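# Fit two printed parts on jig pins, or press CALL

## Task

This is the final kit of the day. Seat both loose printed parts on their matching pins in the jig so the result agrees with the drawing. If instead the kit is one that ought not to be assembled, use a closed gripper to push the blue CALL button fully down from above and keep it down for one second, without touching any of the kit's parts, the jig or the drawing. If the kit is being assembled, CALL must not be touched.

## Robot and tools

Robot: two arms, left_arm and right_arm, each ending in a parallel two-finger gripper. Measured base poses in the scene frame: left_arm at (-0.047, +0.247, +0.039) m with quat_wxyz (+1.000, 0, 0, +0.009); right_arm at (+0.004, -0.354, +0.044) m with quat_wxyz (+1.000, 0, 0, -0.014).

Frame: every position, quaternion and target uses the scene frame. Its origin sits at table-top height halfway between the nominal bases; +z points up, +x points out across the table, and left_arm is on the +y side (arm names do not match image left/right). Reported hand poses may be off by a few centimetres, more at long reach. On a gripper, the fingers extend along its own +z and separate along its own y. end_effector_position is the spot between the pads, roughly 1 cm short of the fingertips.

The 16-number row: a single flat list serving both arms, left_arm first then right_arm, each as x, y, z (metres, absolute position), qw, qx, qy, qz (absolute orientation, w leading), opening. Opening runs from -1 (shut) to +1 (fully open, 0.094 m); it is an absolute command, and 0 means half open, not 'unchanged'. Every row must carry all 16 numbers even if one arm stays still; to park an arm, repeat its full pose and opening from the last result where it came to rest. Reuse the same quaternion each row to hold an orientation rather than copying a drifted reading.

execute_actions: argument actions is a list of up to 15 actions; each action is a table of up to 15 rows, one per 1/30 s step, and a short table repeats its last row. Each target must lie within 0.6 m of that gripper's current position along each of its axes, or the action is rejected for both arms; the first action is checked against the last reported state. cameras picks images by name (cam_high, cam_over, cam_left_wrist, cam_right_wrist, or ["all"]); images come back automatically only when actions is empty.

move: target is one 16-number row or a list of up to 15 rows, all absolute poses, with no 0.6 m restriction. Grippers travel in straight lines from their current Hand target, all finishing together, capped at 10 s total. speed is the path's top speed in m/s (0.002 to 4.3, default 0.25; rotation capped at twice that in rad/s), one value or one per target. blend (metres) rounds corners between listed targets; 0 stops at each. opening_speed sets how quickly the commanded opening changes per second on the -1..+1 scale (minimum 0.2); use it slowly around fragile parts. grip_force is a per-pad force cap in newtons, 10 to 50, per arm or shared, persisting until changed; lower values close slowly. blocking=false returns after about 0.5 s and lets the move continue; a fresh move takes over from it. Paths ignore obstacles and the other arm, and grippers can lag or overshoot, especially with a nearly straight arm. Steer around an arm's own base, not close past it. The result adds a move: line such as done, off_target, moving, held or fault; arms it does not name ended done (within 10 mm and 2 degrees). limits=paced means the sent pose was clipped, limits=held that steps were withheld. Neither done nor off_target tells you about contact.

wait: seconds from 0 to 10; arms keep their last command and a running move keeps going. stop: brakes a running move to rest. zoom_image: camera plus region [x0, y0, x1, y1] in pixels of that camera's latest image (top-left origin, at most 504 by 504), only for cameras in the newest images. finished_scene: ends the scene for good; scene may be 1 or omitted.

Result lines: end_effector_position and end_effector_quat_wxyz per arm; Hand target (where the arm is actually being driven, possibly short of your command, so resend the rest); Tool commands; grip_measured (finger gap on the command scale, reading up to about 2.5 mm wide when empty and a bit narrower than a squeezed hard part); Joint positions (last value is the opening in metres); Joint velocities (omitted or marked within noise when still); joint torques (include arm weight, offsets and noise; entries 3 and 4 wrap at ±28 N m); motor temperatures. Orientation commands get clipped to 40 degrees from the measured one per step. Friction and load can leave a gripper resting a few cm off target without any contact.

Gripping: grip force climbs about 1 N per 0.001 below first touch and then jumps to the force cap near 20 N. To release, command an opening clearly above grip_measured.

Avoid: fast contact or pushing targets far past a surface; any collision or squeeze between the two arms, including one gripper closing on the other's fingers; letting parts drop or releasing them while moving; knocking things off the table or leaving them off it. Long reach, held loads or pushing at unreachable poses heat motors: a MOTOR HOT line warns near 85 °C, and at 100 °C the arm goes limp for 30 to 60 s (OVER-TEMPERATURE FAULT). Joint ranges in rad: waist -2.880 to 2.880, shoulder 0.000 to 3.142, elbow 0.000 to 3.019 (straight at 2.964), wrist pitch -1.693 to 1.571, wrist yaw -1.571 to 1.571, wrist roll -2.094 to 2.094.

Cameras, all 672x504: cam_high (fovy 65.702 deg), cam_over (35.897 deg), cam_left_wrist (63.521 deg), cam_right_wrist (64.981 deg).

Each tool is called after "Request:" as name(argument=value, ...) on one line, values as JSON.

## Session

Request:
execute_actions(actions=[])

Scene clock: 0.00 s.
left_arm: end_effector_position=(+0.4311, +0.3705, +0.3585) grip_measured=+1.000 end_effector_quat_wxyz=(+0.565, -0.144, +0.810, +0.060) | right_arm: end_effector_position=(+0.4656, -0.6170, +0.3778) grip_measured=+1.000 end_effector_quat_wxyz=(+0.671, +0.010, +0.722, -0.167)
Joint positions: left_arm=[0.223 1.042 0.821 -0.142 -0.038 -0.085 0.094] | right_arm=[-0.611 1.196 0.755 0.394 -0.383 -0.247 0.094]
Joint velocities: within noise
Joint torques (N m): no reading
Motor temperatures (°C): left_arm=[28 28 27 29 29 26 28] | right_arm=[28 28 30 27 28 28 29]
Heat: left arm: hottest wrist pitch 29 °C; right arm: hottest elbow 30 °C.
Hand target: left_arm +0.4357, +0.3717, +0.3730; +0.575, -0.143, +0.803, +0.060 | right_arm +0.4690, -0.6195, +0.3999; +0.684, +0.004, +0.709, -0.176
Tool commands: left_gripper/opening=+1.0 right_gripper/opening=+1.0

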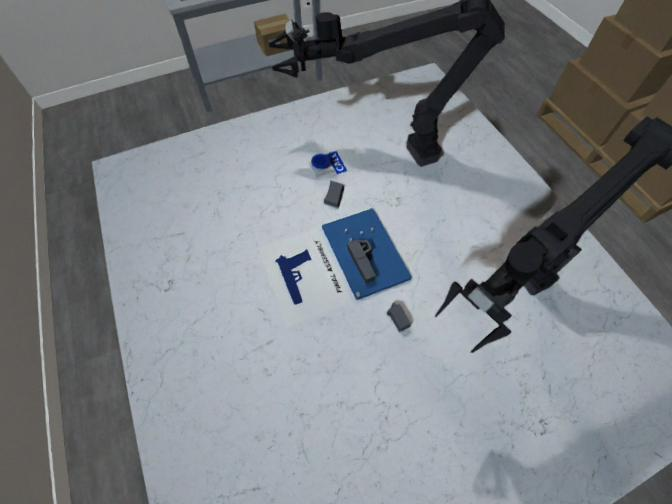

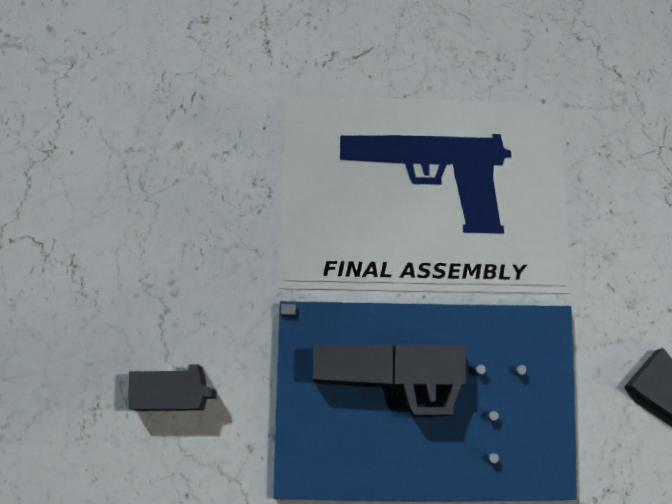

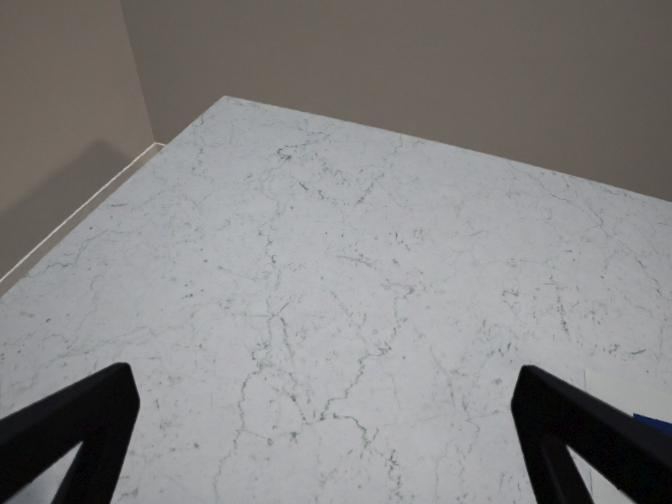

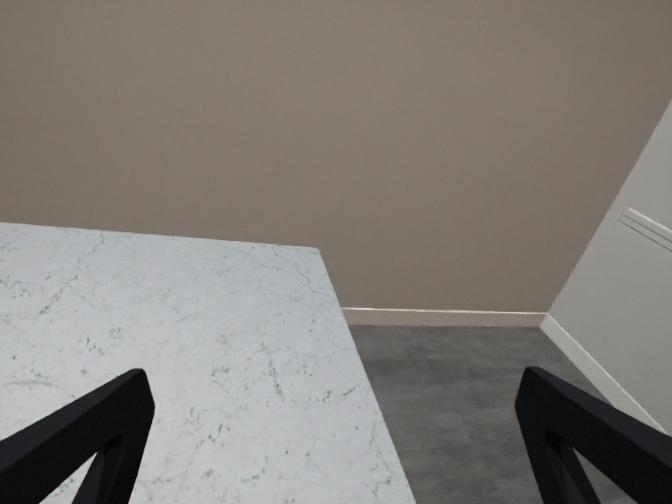

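Request:
move(target=[0.4357,0.3717,0.373,0.575,-0.143,0.803,0.06,1,0.35,-0.41,0.25,0,0,1,0,-1], speed=0.5, cameras=["cam_high","cam_right_wrist"])

Scene clock: 21.77 s.
left_arm: end_effector_position=(+0.4311, +0.3705, +0.3585) grip_measured=+1.000 end_effector_quat_wxyz=(+0.565, -0.144, +0.810, +0.060) | right_arm: end_effector_position=(+0.3350, -0.4101, +0.2333) grip_measured=-0.986 end_effector_quat_wxyz=(-0.015, -0.005, +1.000, +0.002)
Joint positions: left_arm=[0.223 1.042 0.821 -0.142 -0.038 -0.085 0.094] | right_arm=[-0.137 1.255 1.058 -1.405 0.002 -0.176 0.001]
Joint torques (N m): left_arm=[0.44 -6.83 11.32 2.56 0.05 0.03] | right_arm=[1.26 -4.37 12.9 -0.13 -0.26 -0.02]
Motor temperatures (°C): left_arm=[28 28 33 29 29 26 28] | right_arm=[28 28 35 28 28 28 29]
Heat: left arm: hottest elbow 33 °C; right arm: hottest elbow 35 °C.
Hand target: left_arm +0.4353, +0.3717, +0.3730; +0.575, -0.143, +0.803, +0.060 | right_arm +0.3493, -0.4099, +0.2498; +0.000, +0.000, +1.000, +0.000
Off the commanded pose: left_arm 0.015 m, 1 deg | right_arm 0.022 m, 2 deg.
move: off_target (left_arm, right_arm)
Images, in order (width x height): cam_high 672x504, cam_right_wrist 672x504.

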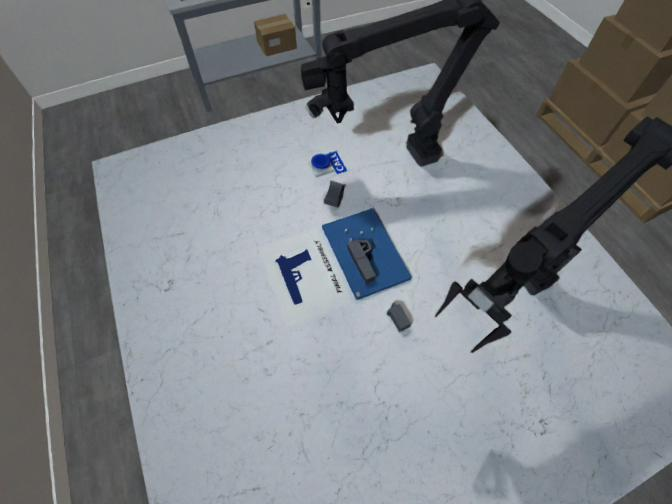

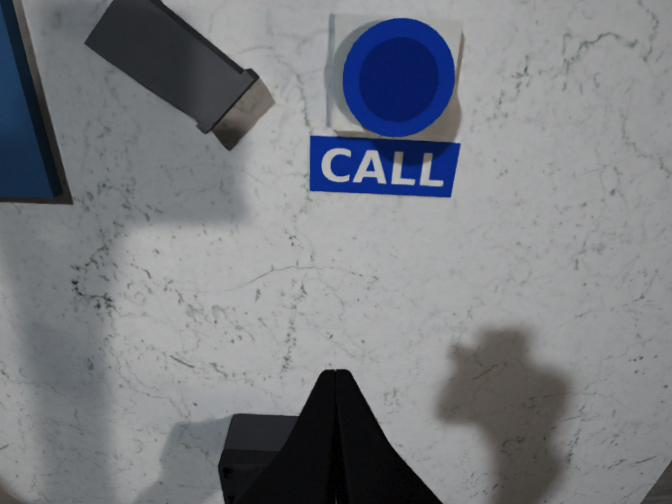

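Request:
move(target=[0.4357,0.3717,0.373,0.575,-0.143,0.803,0.06,1,0.44,-0.443,0.2,0,0,1,0,-1], cameras=["cam_high","cam_right_wrist"])

Scene clock: 29.90 s.
left_arm: end_effector_position=(+0.4311, +0.3705, +0.3585) grip_measured=+1.000 end_effector_quat_wxyz=(+0.565, -0.144, +0.810, +0.060) | right_arm: end_effector_position=(+0.4190, -0.4360, +0.1858) grip_measured=-0.986 end_effector_quat_wxyz=(-0.026, +0.005, +1.000, +0.004)
Joint positions: left_arm=[0.223 1.042 0.821 -0.142 -0.038 -0.085 0.094] | right_arm=[-0.165 1.53 1.204 -1.298 0.001 -0.184 0.001]
Joint torques (N m): left_arm=[0.21 -6.89 11.28 2.61 0.05 0.05] | right_arm=[0.03 -8 12.31 0.83 -0.2 -0.32]
Heat: left arm: hottest elbow 35 °C; right arm: hottest elbow 37 °C.
Hand target: left_arm +0.4353, +0.3717, +0.3730; +0.575, -0.143, +0.803, +0.060 | right_arm +0.4389, -0.4428, +0.2004; +0.000, +0.000, +1.000, +0.000
Off the commanded pose: left_arm 0.015 m, 1 deg | right_arm 0.026 m, 3 deg.
move: off_target (left_arm, right_arm)
Images, in order (width x height): cam_high 672x504, cam_right_wrist 672x504.

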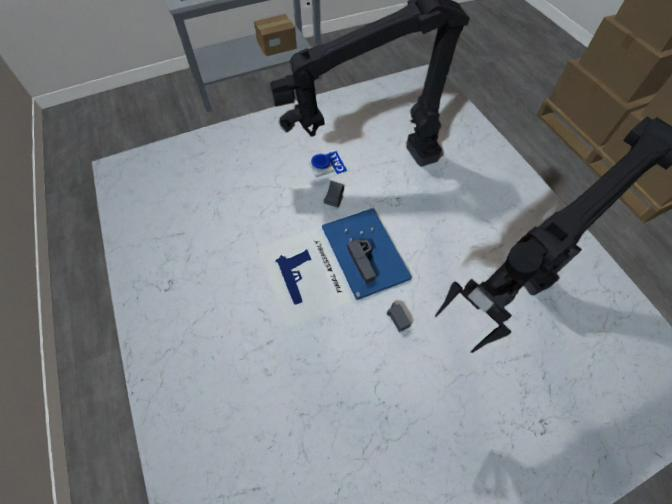

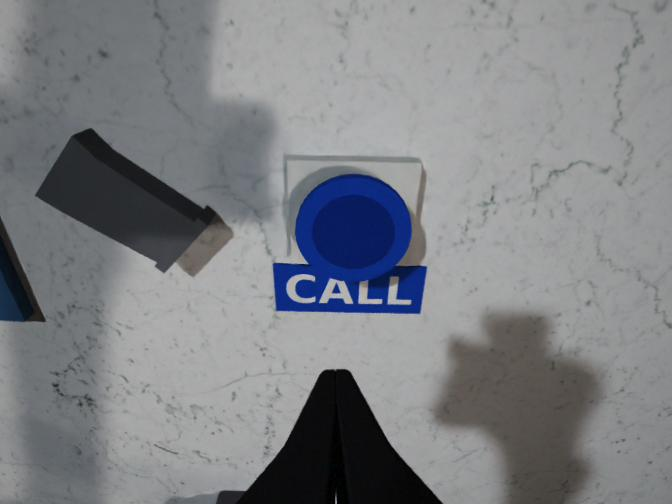

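Request:
move(target=[0.4357,0.3717,0.373,0.575,-0.143,0.803,0.06,1,0.505,-0.452,0.145,0.02,0,1,0,-1], cameras=["cam_high","cam_right_wrist"])

Scene clock: 38.27 s.
left_arm: end_effector_position=(+0.4311, +0.3705, +0.3585) grip_measured=+1.000 end_effector_quat_wxyz=(+0.565, -0.144, +0.810, +0.060) | right_arm: end_effector_position=(+0.4820, -0.4472, +0.1307) grip_measured=-0.986 end_effector_quat_wxyz=(-0.009, +0.005, +1.000, +0.004)
Joint positions: left_arm=[0.223 1.042 0.821 -0.142 -0.038 -0.085 0.094] | right_arm=[-0.165 1.719 1.285 -1.156 -0.005 -0.184 0.001]
Joint torques (N m): left_arm=[0.21 -6.65 11.26 2.61 0.02 0.04] | right_arm=[0.62 -10.46 11.85 1.06 -0.27 -0.27]
Heat: left arm: hottest elbow 36 °C; right arm: hottest elbow 38 °C.
Hand target: left_arm +0.4353, +0.3717, +0.3730; +0.575, -0.143, +0.803, +0.060 | right_arm +0.5039, -0.4518, +0.1456; +0.020, +0.000, +1.000, +0.000
Off the commanded pose: left_arm 0.015 m, 1 deg | right_arm 0.028 m, 3 deg.
move: off_target (left_arm, right_arm)
Images, in order (width x height): cam_high 672x504, cam_right_wrist 672x504.

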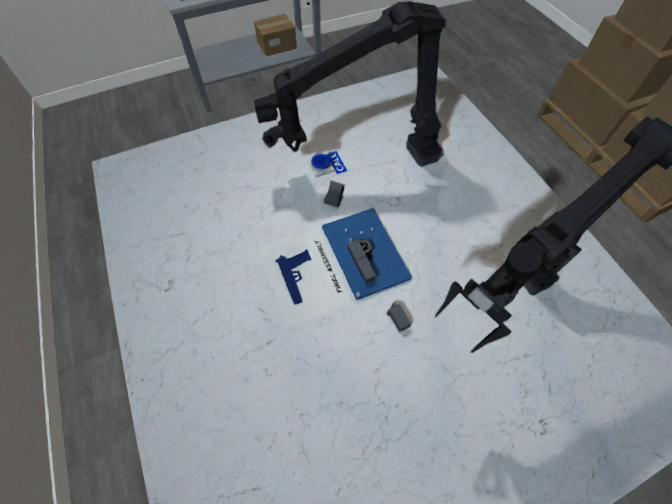

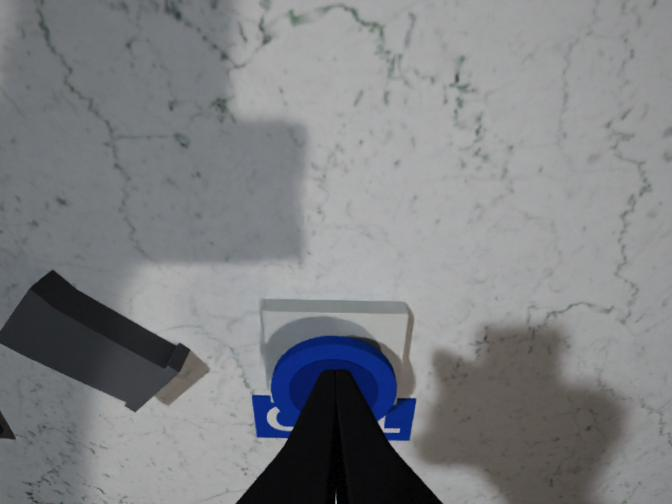

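Request:
move(target=[0.4357,0.3717,0.373,0.575,-0.143,0.803,0.06,1,0.474,-0.452,0.11,0.02,0,1,0,-1], cameras=["cam_high","cam_right_wrist"])

Request:
zoom_image(camera="cam_high", region=[240, 80, 400, 200])

Scene clock: 49.90 s.
left_arm: end_effector_position=(+0.4311, +0.3705, +0.3585) grip_measured=+1.000 end_effector_quat_wxyz=(+0.565, -0.144, +0.810, +0.060) | right_arm: end_effector_position=(+0.4666, -0.4462, +0.0962) grip_measured=-0.986 end_effector_quat_wxyz=(-0.003, +0.003, +1.000, +0.003)
Joint positions: left_arm=[0.223 1.042 0.821 -0.142 -0.038 -0.085 0.094] | right_arm=[-0.169 1.719 1.183 -1.042 -0.005 -0.191 0.001]
Joint torques (N m): left_arm=[0.15 -6.71 11.19 2.65 0.06 0.02] | right_arm=[-0.21 -12.16 8.05 1.09 -0.28 -0.36]
Motor temperatures (°C): left_arm=[28 29 37 29 29 26 28] | right_arm=[28 29 40 27 28 28 30]
Heat: left arm: hottest elbow 37 °C; right arm: hottest elbow 40 °C.
Hand target: left_arm +0.4353, +0.3717, +0.3730; +0.575, -0.143, +0.803, +0.060 | right_arm +0.4738, -0.4520, +0.1101; +0.020, +0.000, +1.000, +0.000
Off the commanded pose: left_arm 0.015 m, 1 deg | right_arm 0.017 m, 3 deg.
move: off_target (left_arm, right_arm)
Images, in order (width x height): cam_high 672x504, cam_right_wrist 672x504.

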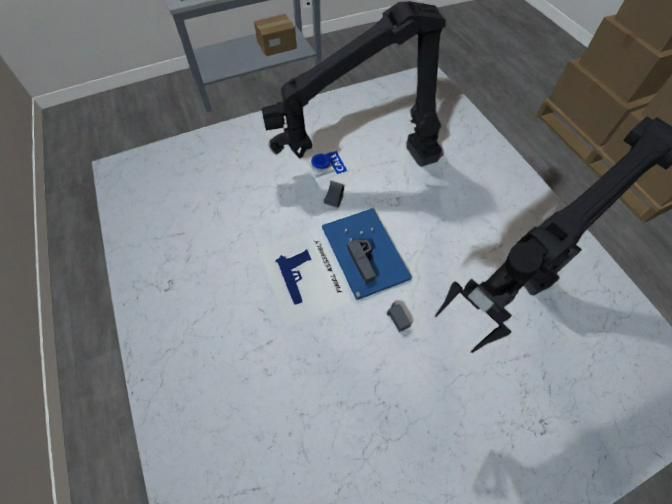

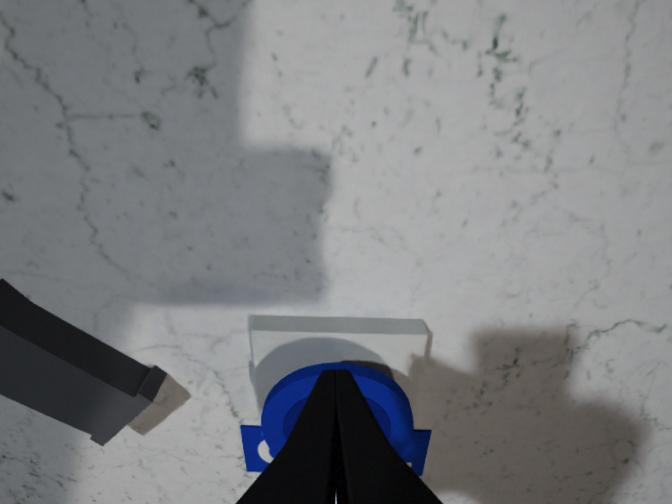

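Scaled by 3.150 from the camera's 672x504 image, which has a finer 960x720 frame.

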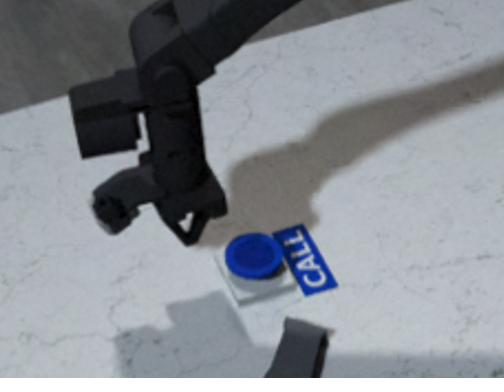

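Request:
move(target=[0.4357,0.3717,0.373,0.575,-0.143,0.803,0.06,1,0.442,-0.451,0.095,0.02,0,1,0,-1], cameras=["cam_high","cam_right_wrist"])

Request:
zoom_image(camera="cam_high", region=[240, 80, 400, 200])

Scene clock: 58.17 s.
left_arm: end_effector_position=(+0.4311, +0.3705, +0.3585) grip_measured=+1.000 end_effector_quat_wxyz=(+0.565, -0.144, +0.810, +0.060) | right_arm: end_effector_position=(+0.4354, -0.4460, +0.0823) grip_measured=-0.986 end_effector_quat_wxyz=(-0.002, +0.004, +1.000, +0.004)
Joint positions: left_arm=[0.223 1.042 0.821 -0.142 -0.038 -0.085 0.094] | right_arm=[-0.183 1.669 1.072 -0.98 -0.006 -0.204 0.001]
Joint torques (N m): left_arm=[0.15 -6.89 11.21 2.67 0.04 0.01] | right_arm=[-0.15 -11.4 7.47 1.03 -0.27 -0.32]
Heat: left arm: hottest elbow 38 °C; right arm: hottest elbow 40 °C.
Hand target: left_arm +0.4353, +0.3717, +0.3730; +0.575, -0.143, +0.803, +0.060 | right_arm +0.4419, -0.4510, +0.0951; +0.020, +0.000, +1.000, +0.000
Off the commanded pose: left_arm 0.015 m, 1 deg | right_arm 0.015 m, 3 deg.
move: off_target (left_arm, right_arm)
Images, in order (width x height): cam_high 672x504, cam_right_wrist 672x504.

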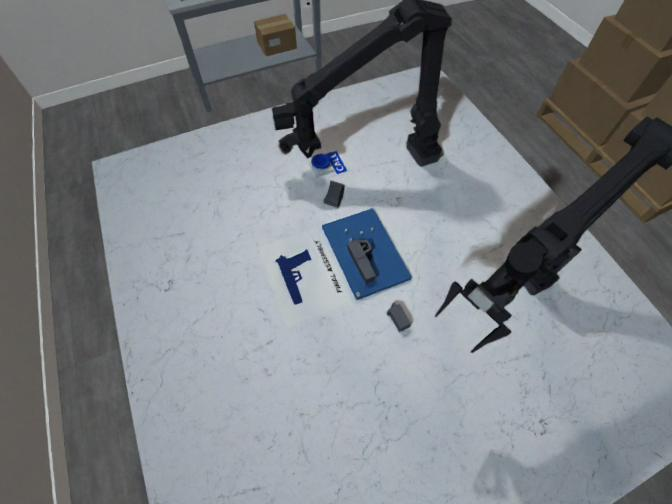

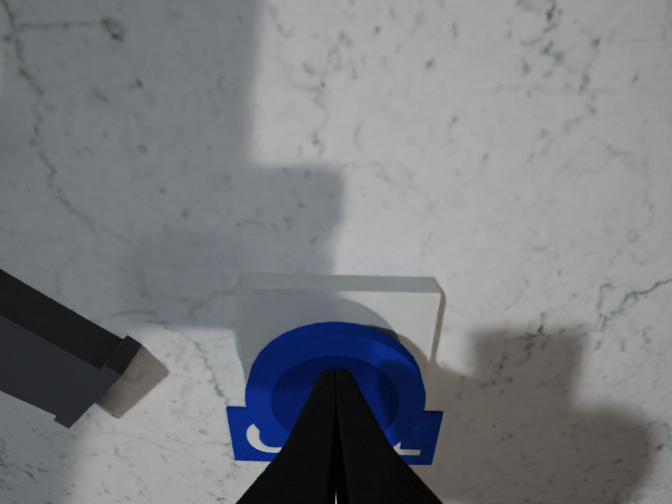

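Scaled by 3.150 from the camera's 672x504 image, which has a finer 960x720 frame.

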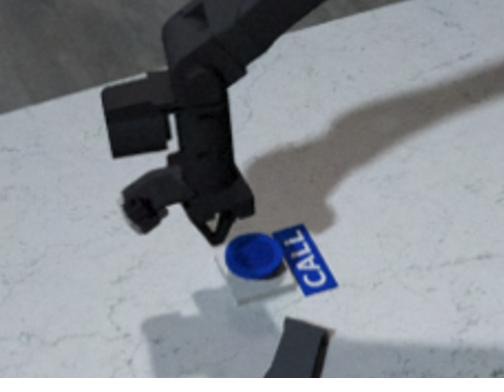

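Request:
move(target=[0.4357,0.3717,0.373,0.575,-0.143,0.803,0.06,1,0.408,-0.451,0.09,0.02,0,1,0,-1], cameras=["cam_high","cam_right_wrist"])

Request:
zoom_image(camera="cam_high", region=[280, 110, 360, 190])

Scene clock: 79.63 s.
left_arm: end_effector_position=(+0.4311, +0.3705, +0.3585) grip_measured=+1.000 end_effector_quat_wxyz=(+0.565, -0.144, +0.810, +0.060) | right_arm: end_effector_position=(+0.4018, -0.4463, +0.0793) grip_measured=-0.986 end_effector_quat_wxyz=(-0.001, +0.004, +1.000, +0.003)
Joint positions: left_arm=[0.223 1.042 0.821 -0.142 -0.038 -0.085 0.094] | right_arm=[-0.201 1.598 0.97 -0.947 -0.006 -0.221 0.001]
Joint torques (N m): left_arm=[-0.09 -6.95 11.25 2.48 0.01 0.02] | right_arm=[-0.09 -10.17 7.25 1.1 -0.28 -0.32]
Heat: left arm: hottest elbow 40 °C; right arm: hottest elbow 39 °C.
Hand target: left_arm +0.4353, +0.3717, +0.3730; +0.575, -0.143, +0.803, +0.060 | right_arm +0.4079, -0.4510, +0.0901; +0.020, +0.000, +1.000, +0.000
Off the commanded pose: left_arm 0.015 m, 1 deg | right_arm 0.013 m, 2 deg.
move: off_target (left_arm, right_arm)
Images, in order (width x height): cam_high 672x504, cam_right_wrist 672x504.

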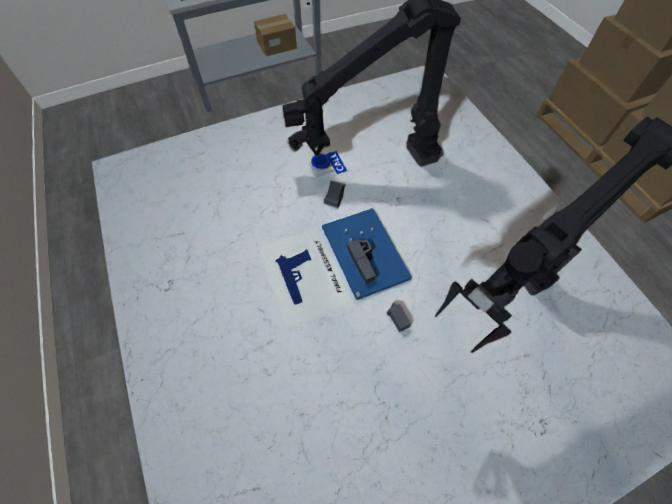

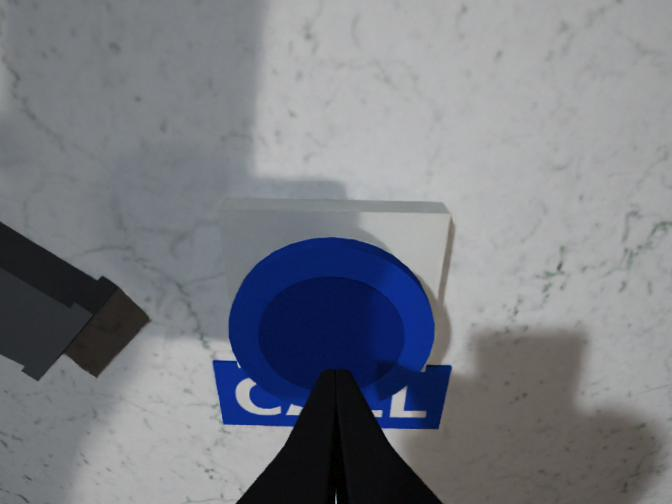

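Scaled by 6.300 from the camera's 672x504 image, which has a finer 960x720 frame.

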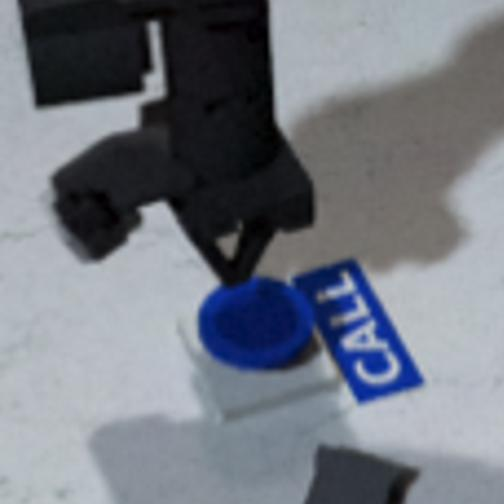

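Request:
move(target=[0.4357,0.3717,0.373,0.575,-0.143,0.803,0.06,1,0.405,-0.451,0.058,0.02,0,1,0,-1], speed=0.05, cameras=["cam_high","cam_right_wrist"])

Request:
zoom_image(camera="cam_high", region=[280, 110, 360, 190])

Scene clock: 89.00 s.
left_arm: end_effector_position=(+0.4311, +0.3705, +0.3585) grip_measured=+1.000 end_effector_quat_wxyz=(+0.565, -0.144, +0.810, +0.060) | right_arm: end_effector_position=(+0.4017, -0.4470, +0.0621) grip_measured=-0.986 end_effector_quat_wxyz=(+0.017, +0.004, +1.000, +0.000)
Joint positions: left_arm=[0.223 1.042 0.821 -0.142 -0.038 -0.085 0.094] | right_arm=[-0.203 1.607 0.925 -0.855 -0.007 -0.224 0.001]
Joint torques (N m): left_arm=[0.85 -6.77 11.3 2.62 0.07 0.02] | right_arm=[-0.09 -7.12 7.15 1.18 -0.28 -0.32]
Heat: left arm: hottest elbow 40 °C; right arm: hottest elbow 39 °C.
Hand target: left_arm +0.4353, +0.3717, +0.3730; +0.575, -0.143, +0.803, +0.060 | right_arm +0.4047, -0.4510, +0.0580; +0.020, +0.000, +1.000, +0.000
Off the commanded pose: left_arm 0.015 m, 1 deg | right_arm 0.007 m, 1 deg.
move: off_target (left_arm)
Images, in order (width x height): cam_high 672x504, cam_right_wrist 672x504.

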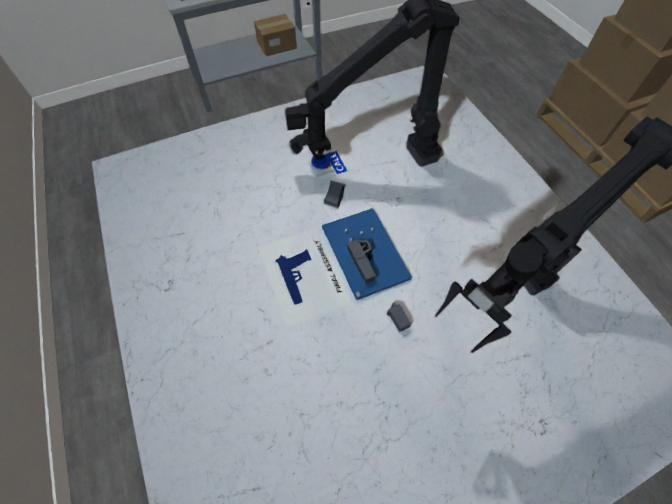

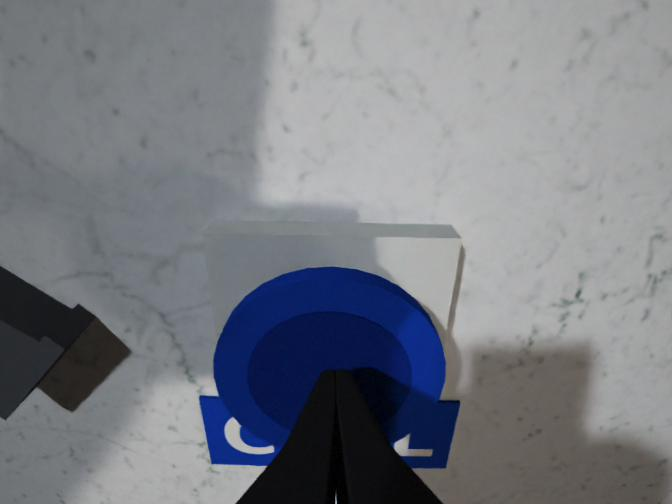

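Scaled by 6.300 from the camera's 672x504 image, which has a finer 960x720 frame.

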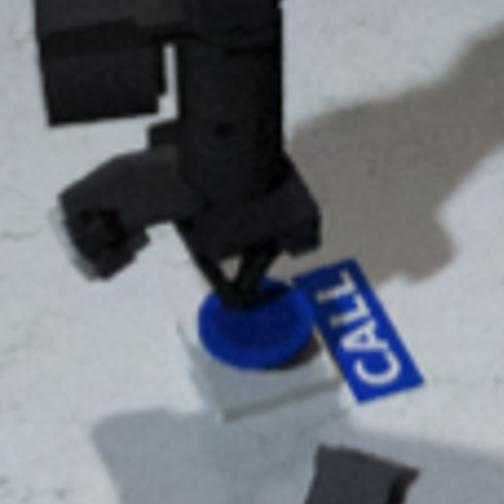

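Request:
move(target=[0.4357,0.3717,0.373,0.575,-0.143,0.803,0.06,1,0.402,-0.449,0.03,0.02,0,1,0,-1], speed=0.04, cameras=["cam_high","cam_right_wrist"])

Request:
zoom_image(camera="cam_high", region=[280, 110, 360, 190])

Scene clock: 95.53 s.
left_arm: end_effector_position=(+0.4311, +0.3705, +0.3585) grip_measured=+1.000 end_effector_quat_wxyz=(+0.565, -0.144, +0.810, +0.060) | right_arm: end_effector_position=(+0.3998, -0.4465, +0.0439) grip_measured=-0.986 end_effector_quat_wxyz=(+0.022, +0.004, +1.000, -0.001)
Joint positions: left_arm=[0.223 1.042 0.821 -0.142 -0.038 -0.085 0.094] | right_arm=[-0.203 1.632 0.895 -0.79 -0.007 -0.224 0.001]
Joint torques (N m): left_arm=[-0.15 -6.36 11.18 2.59 0.03 0.03] | right_arm=[0.21 -5.71 6.38 2.02 -0.28 -0.29]
Heat: left arm: hottest elbow 41 °C; right arm: hottest elbow 38 °C.
Hand target: left_arm +0.4353, +0.3717, +0.3730; +0.575, -0.143, +0.803, +0.060 | right_arm +0.4014, -0.4489, +0.0305; +0.020, +0.000, +1.000, +0.000
Off the commanded pose: left_arm 0.015 m, 1 deg | right_arm 0.014 m, 1 deg.
move: off_target (left_arm, right_arm)
Images, in order (width x height): cam_high 672x504, cam_right_wrist 672x504.

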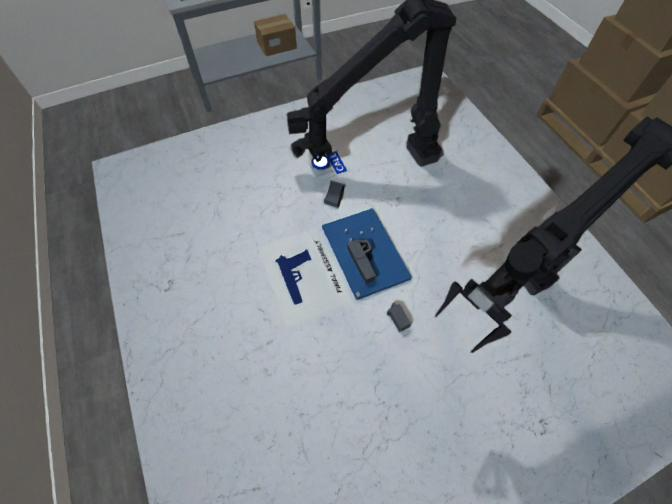

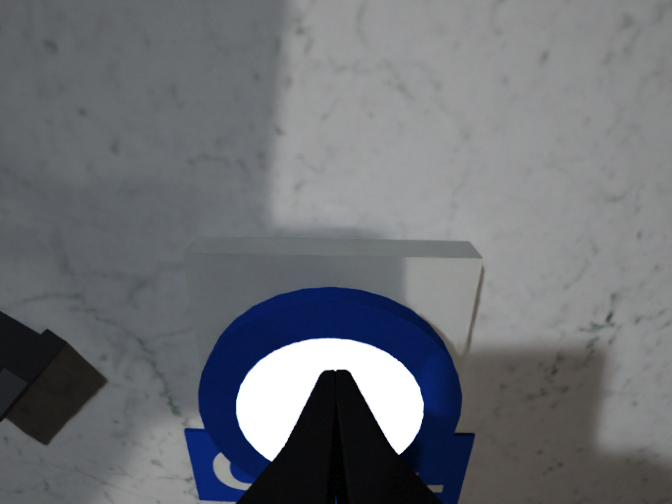

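Scaled by 6.300 from the camera's 672x504 image, which has a finer 960x720 frame.

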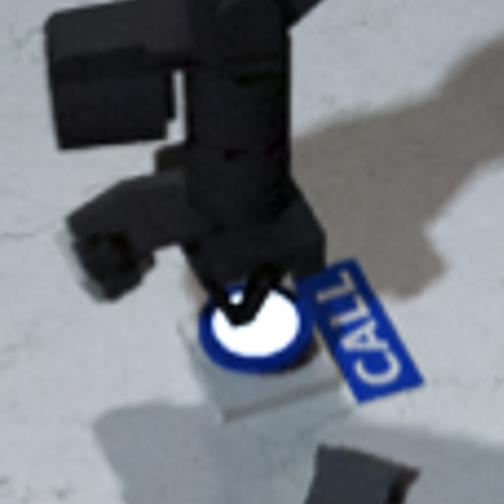

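Lit: fully pressed and it's been held. Retract a bit.

Request:
move(target=[0.4357,0.3717,0.373,0.575,-0.143,0.803,0.06,1,0.402,-0.449,0.14,0.02,0,1,0,-1], speed=0.1, cameras=["cam_high","cam_right_wrist"])

Scene clock: 100.67 s.
left_arm: end_effector_position=(+0.4311, +0.3705, +0.3585) grip_measured=+1.000 end_effector_quat_wxyz=(+0.565, -0.144, +0.810, +0.060) | right_arm: end_effector_position=(+0.3845, -0.4429, +0.1169) grip_measured=-0.986 end_effector_quat_wxyz=(-0.006, +0.004, +1.000, +0.005)
Joint positions: left_arm=[0.223 1.042 0.821 -0.142 -0.038 -0.085 0.094] | right_arm=[-0.203 1.504 0.976 -1.058 -0.007 -0.224 0.001]
Joint torques (N m): left_arm=[0.32 -7.06 11.21 2.52 0.04 0.01] | right_arm=[0.15 -8.94 11.34 -0.12 -0.26 -0.3]
Heat: left arm: hottest elbow 41 °C; right arm: hottest elbow 38 °C.
Hand target: left_arm +0.4353, +0.3717, +0.3730; +0.575, -0.143, +0.803, +0.060 | right_arm +0.4011, -0.4489, +0.1399; +0.020, +0.000, +1.000, +0.000
Off the commanded pose: left_arm 0.015 m, 1 deg | right_arm 0.030 m, 3 deg.
move: off_target (left_arm, right_arm)
Images, in order (width x height): cam_high 672x504, cam_right_wrist 672x504.

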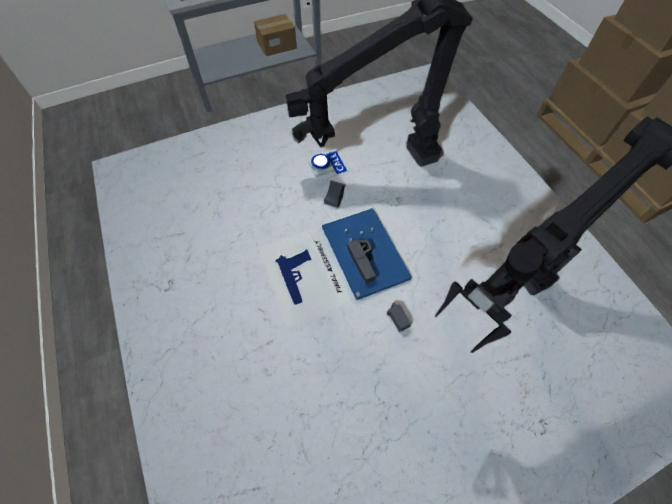

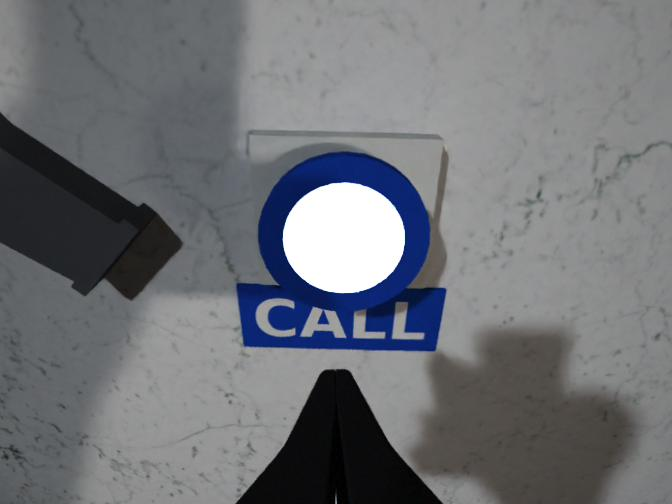

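The light stays lit, so the call registered.

Request:
finished_scene()

The scene is finished: the task was done.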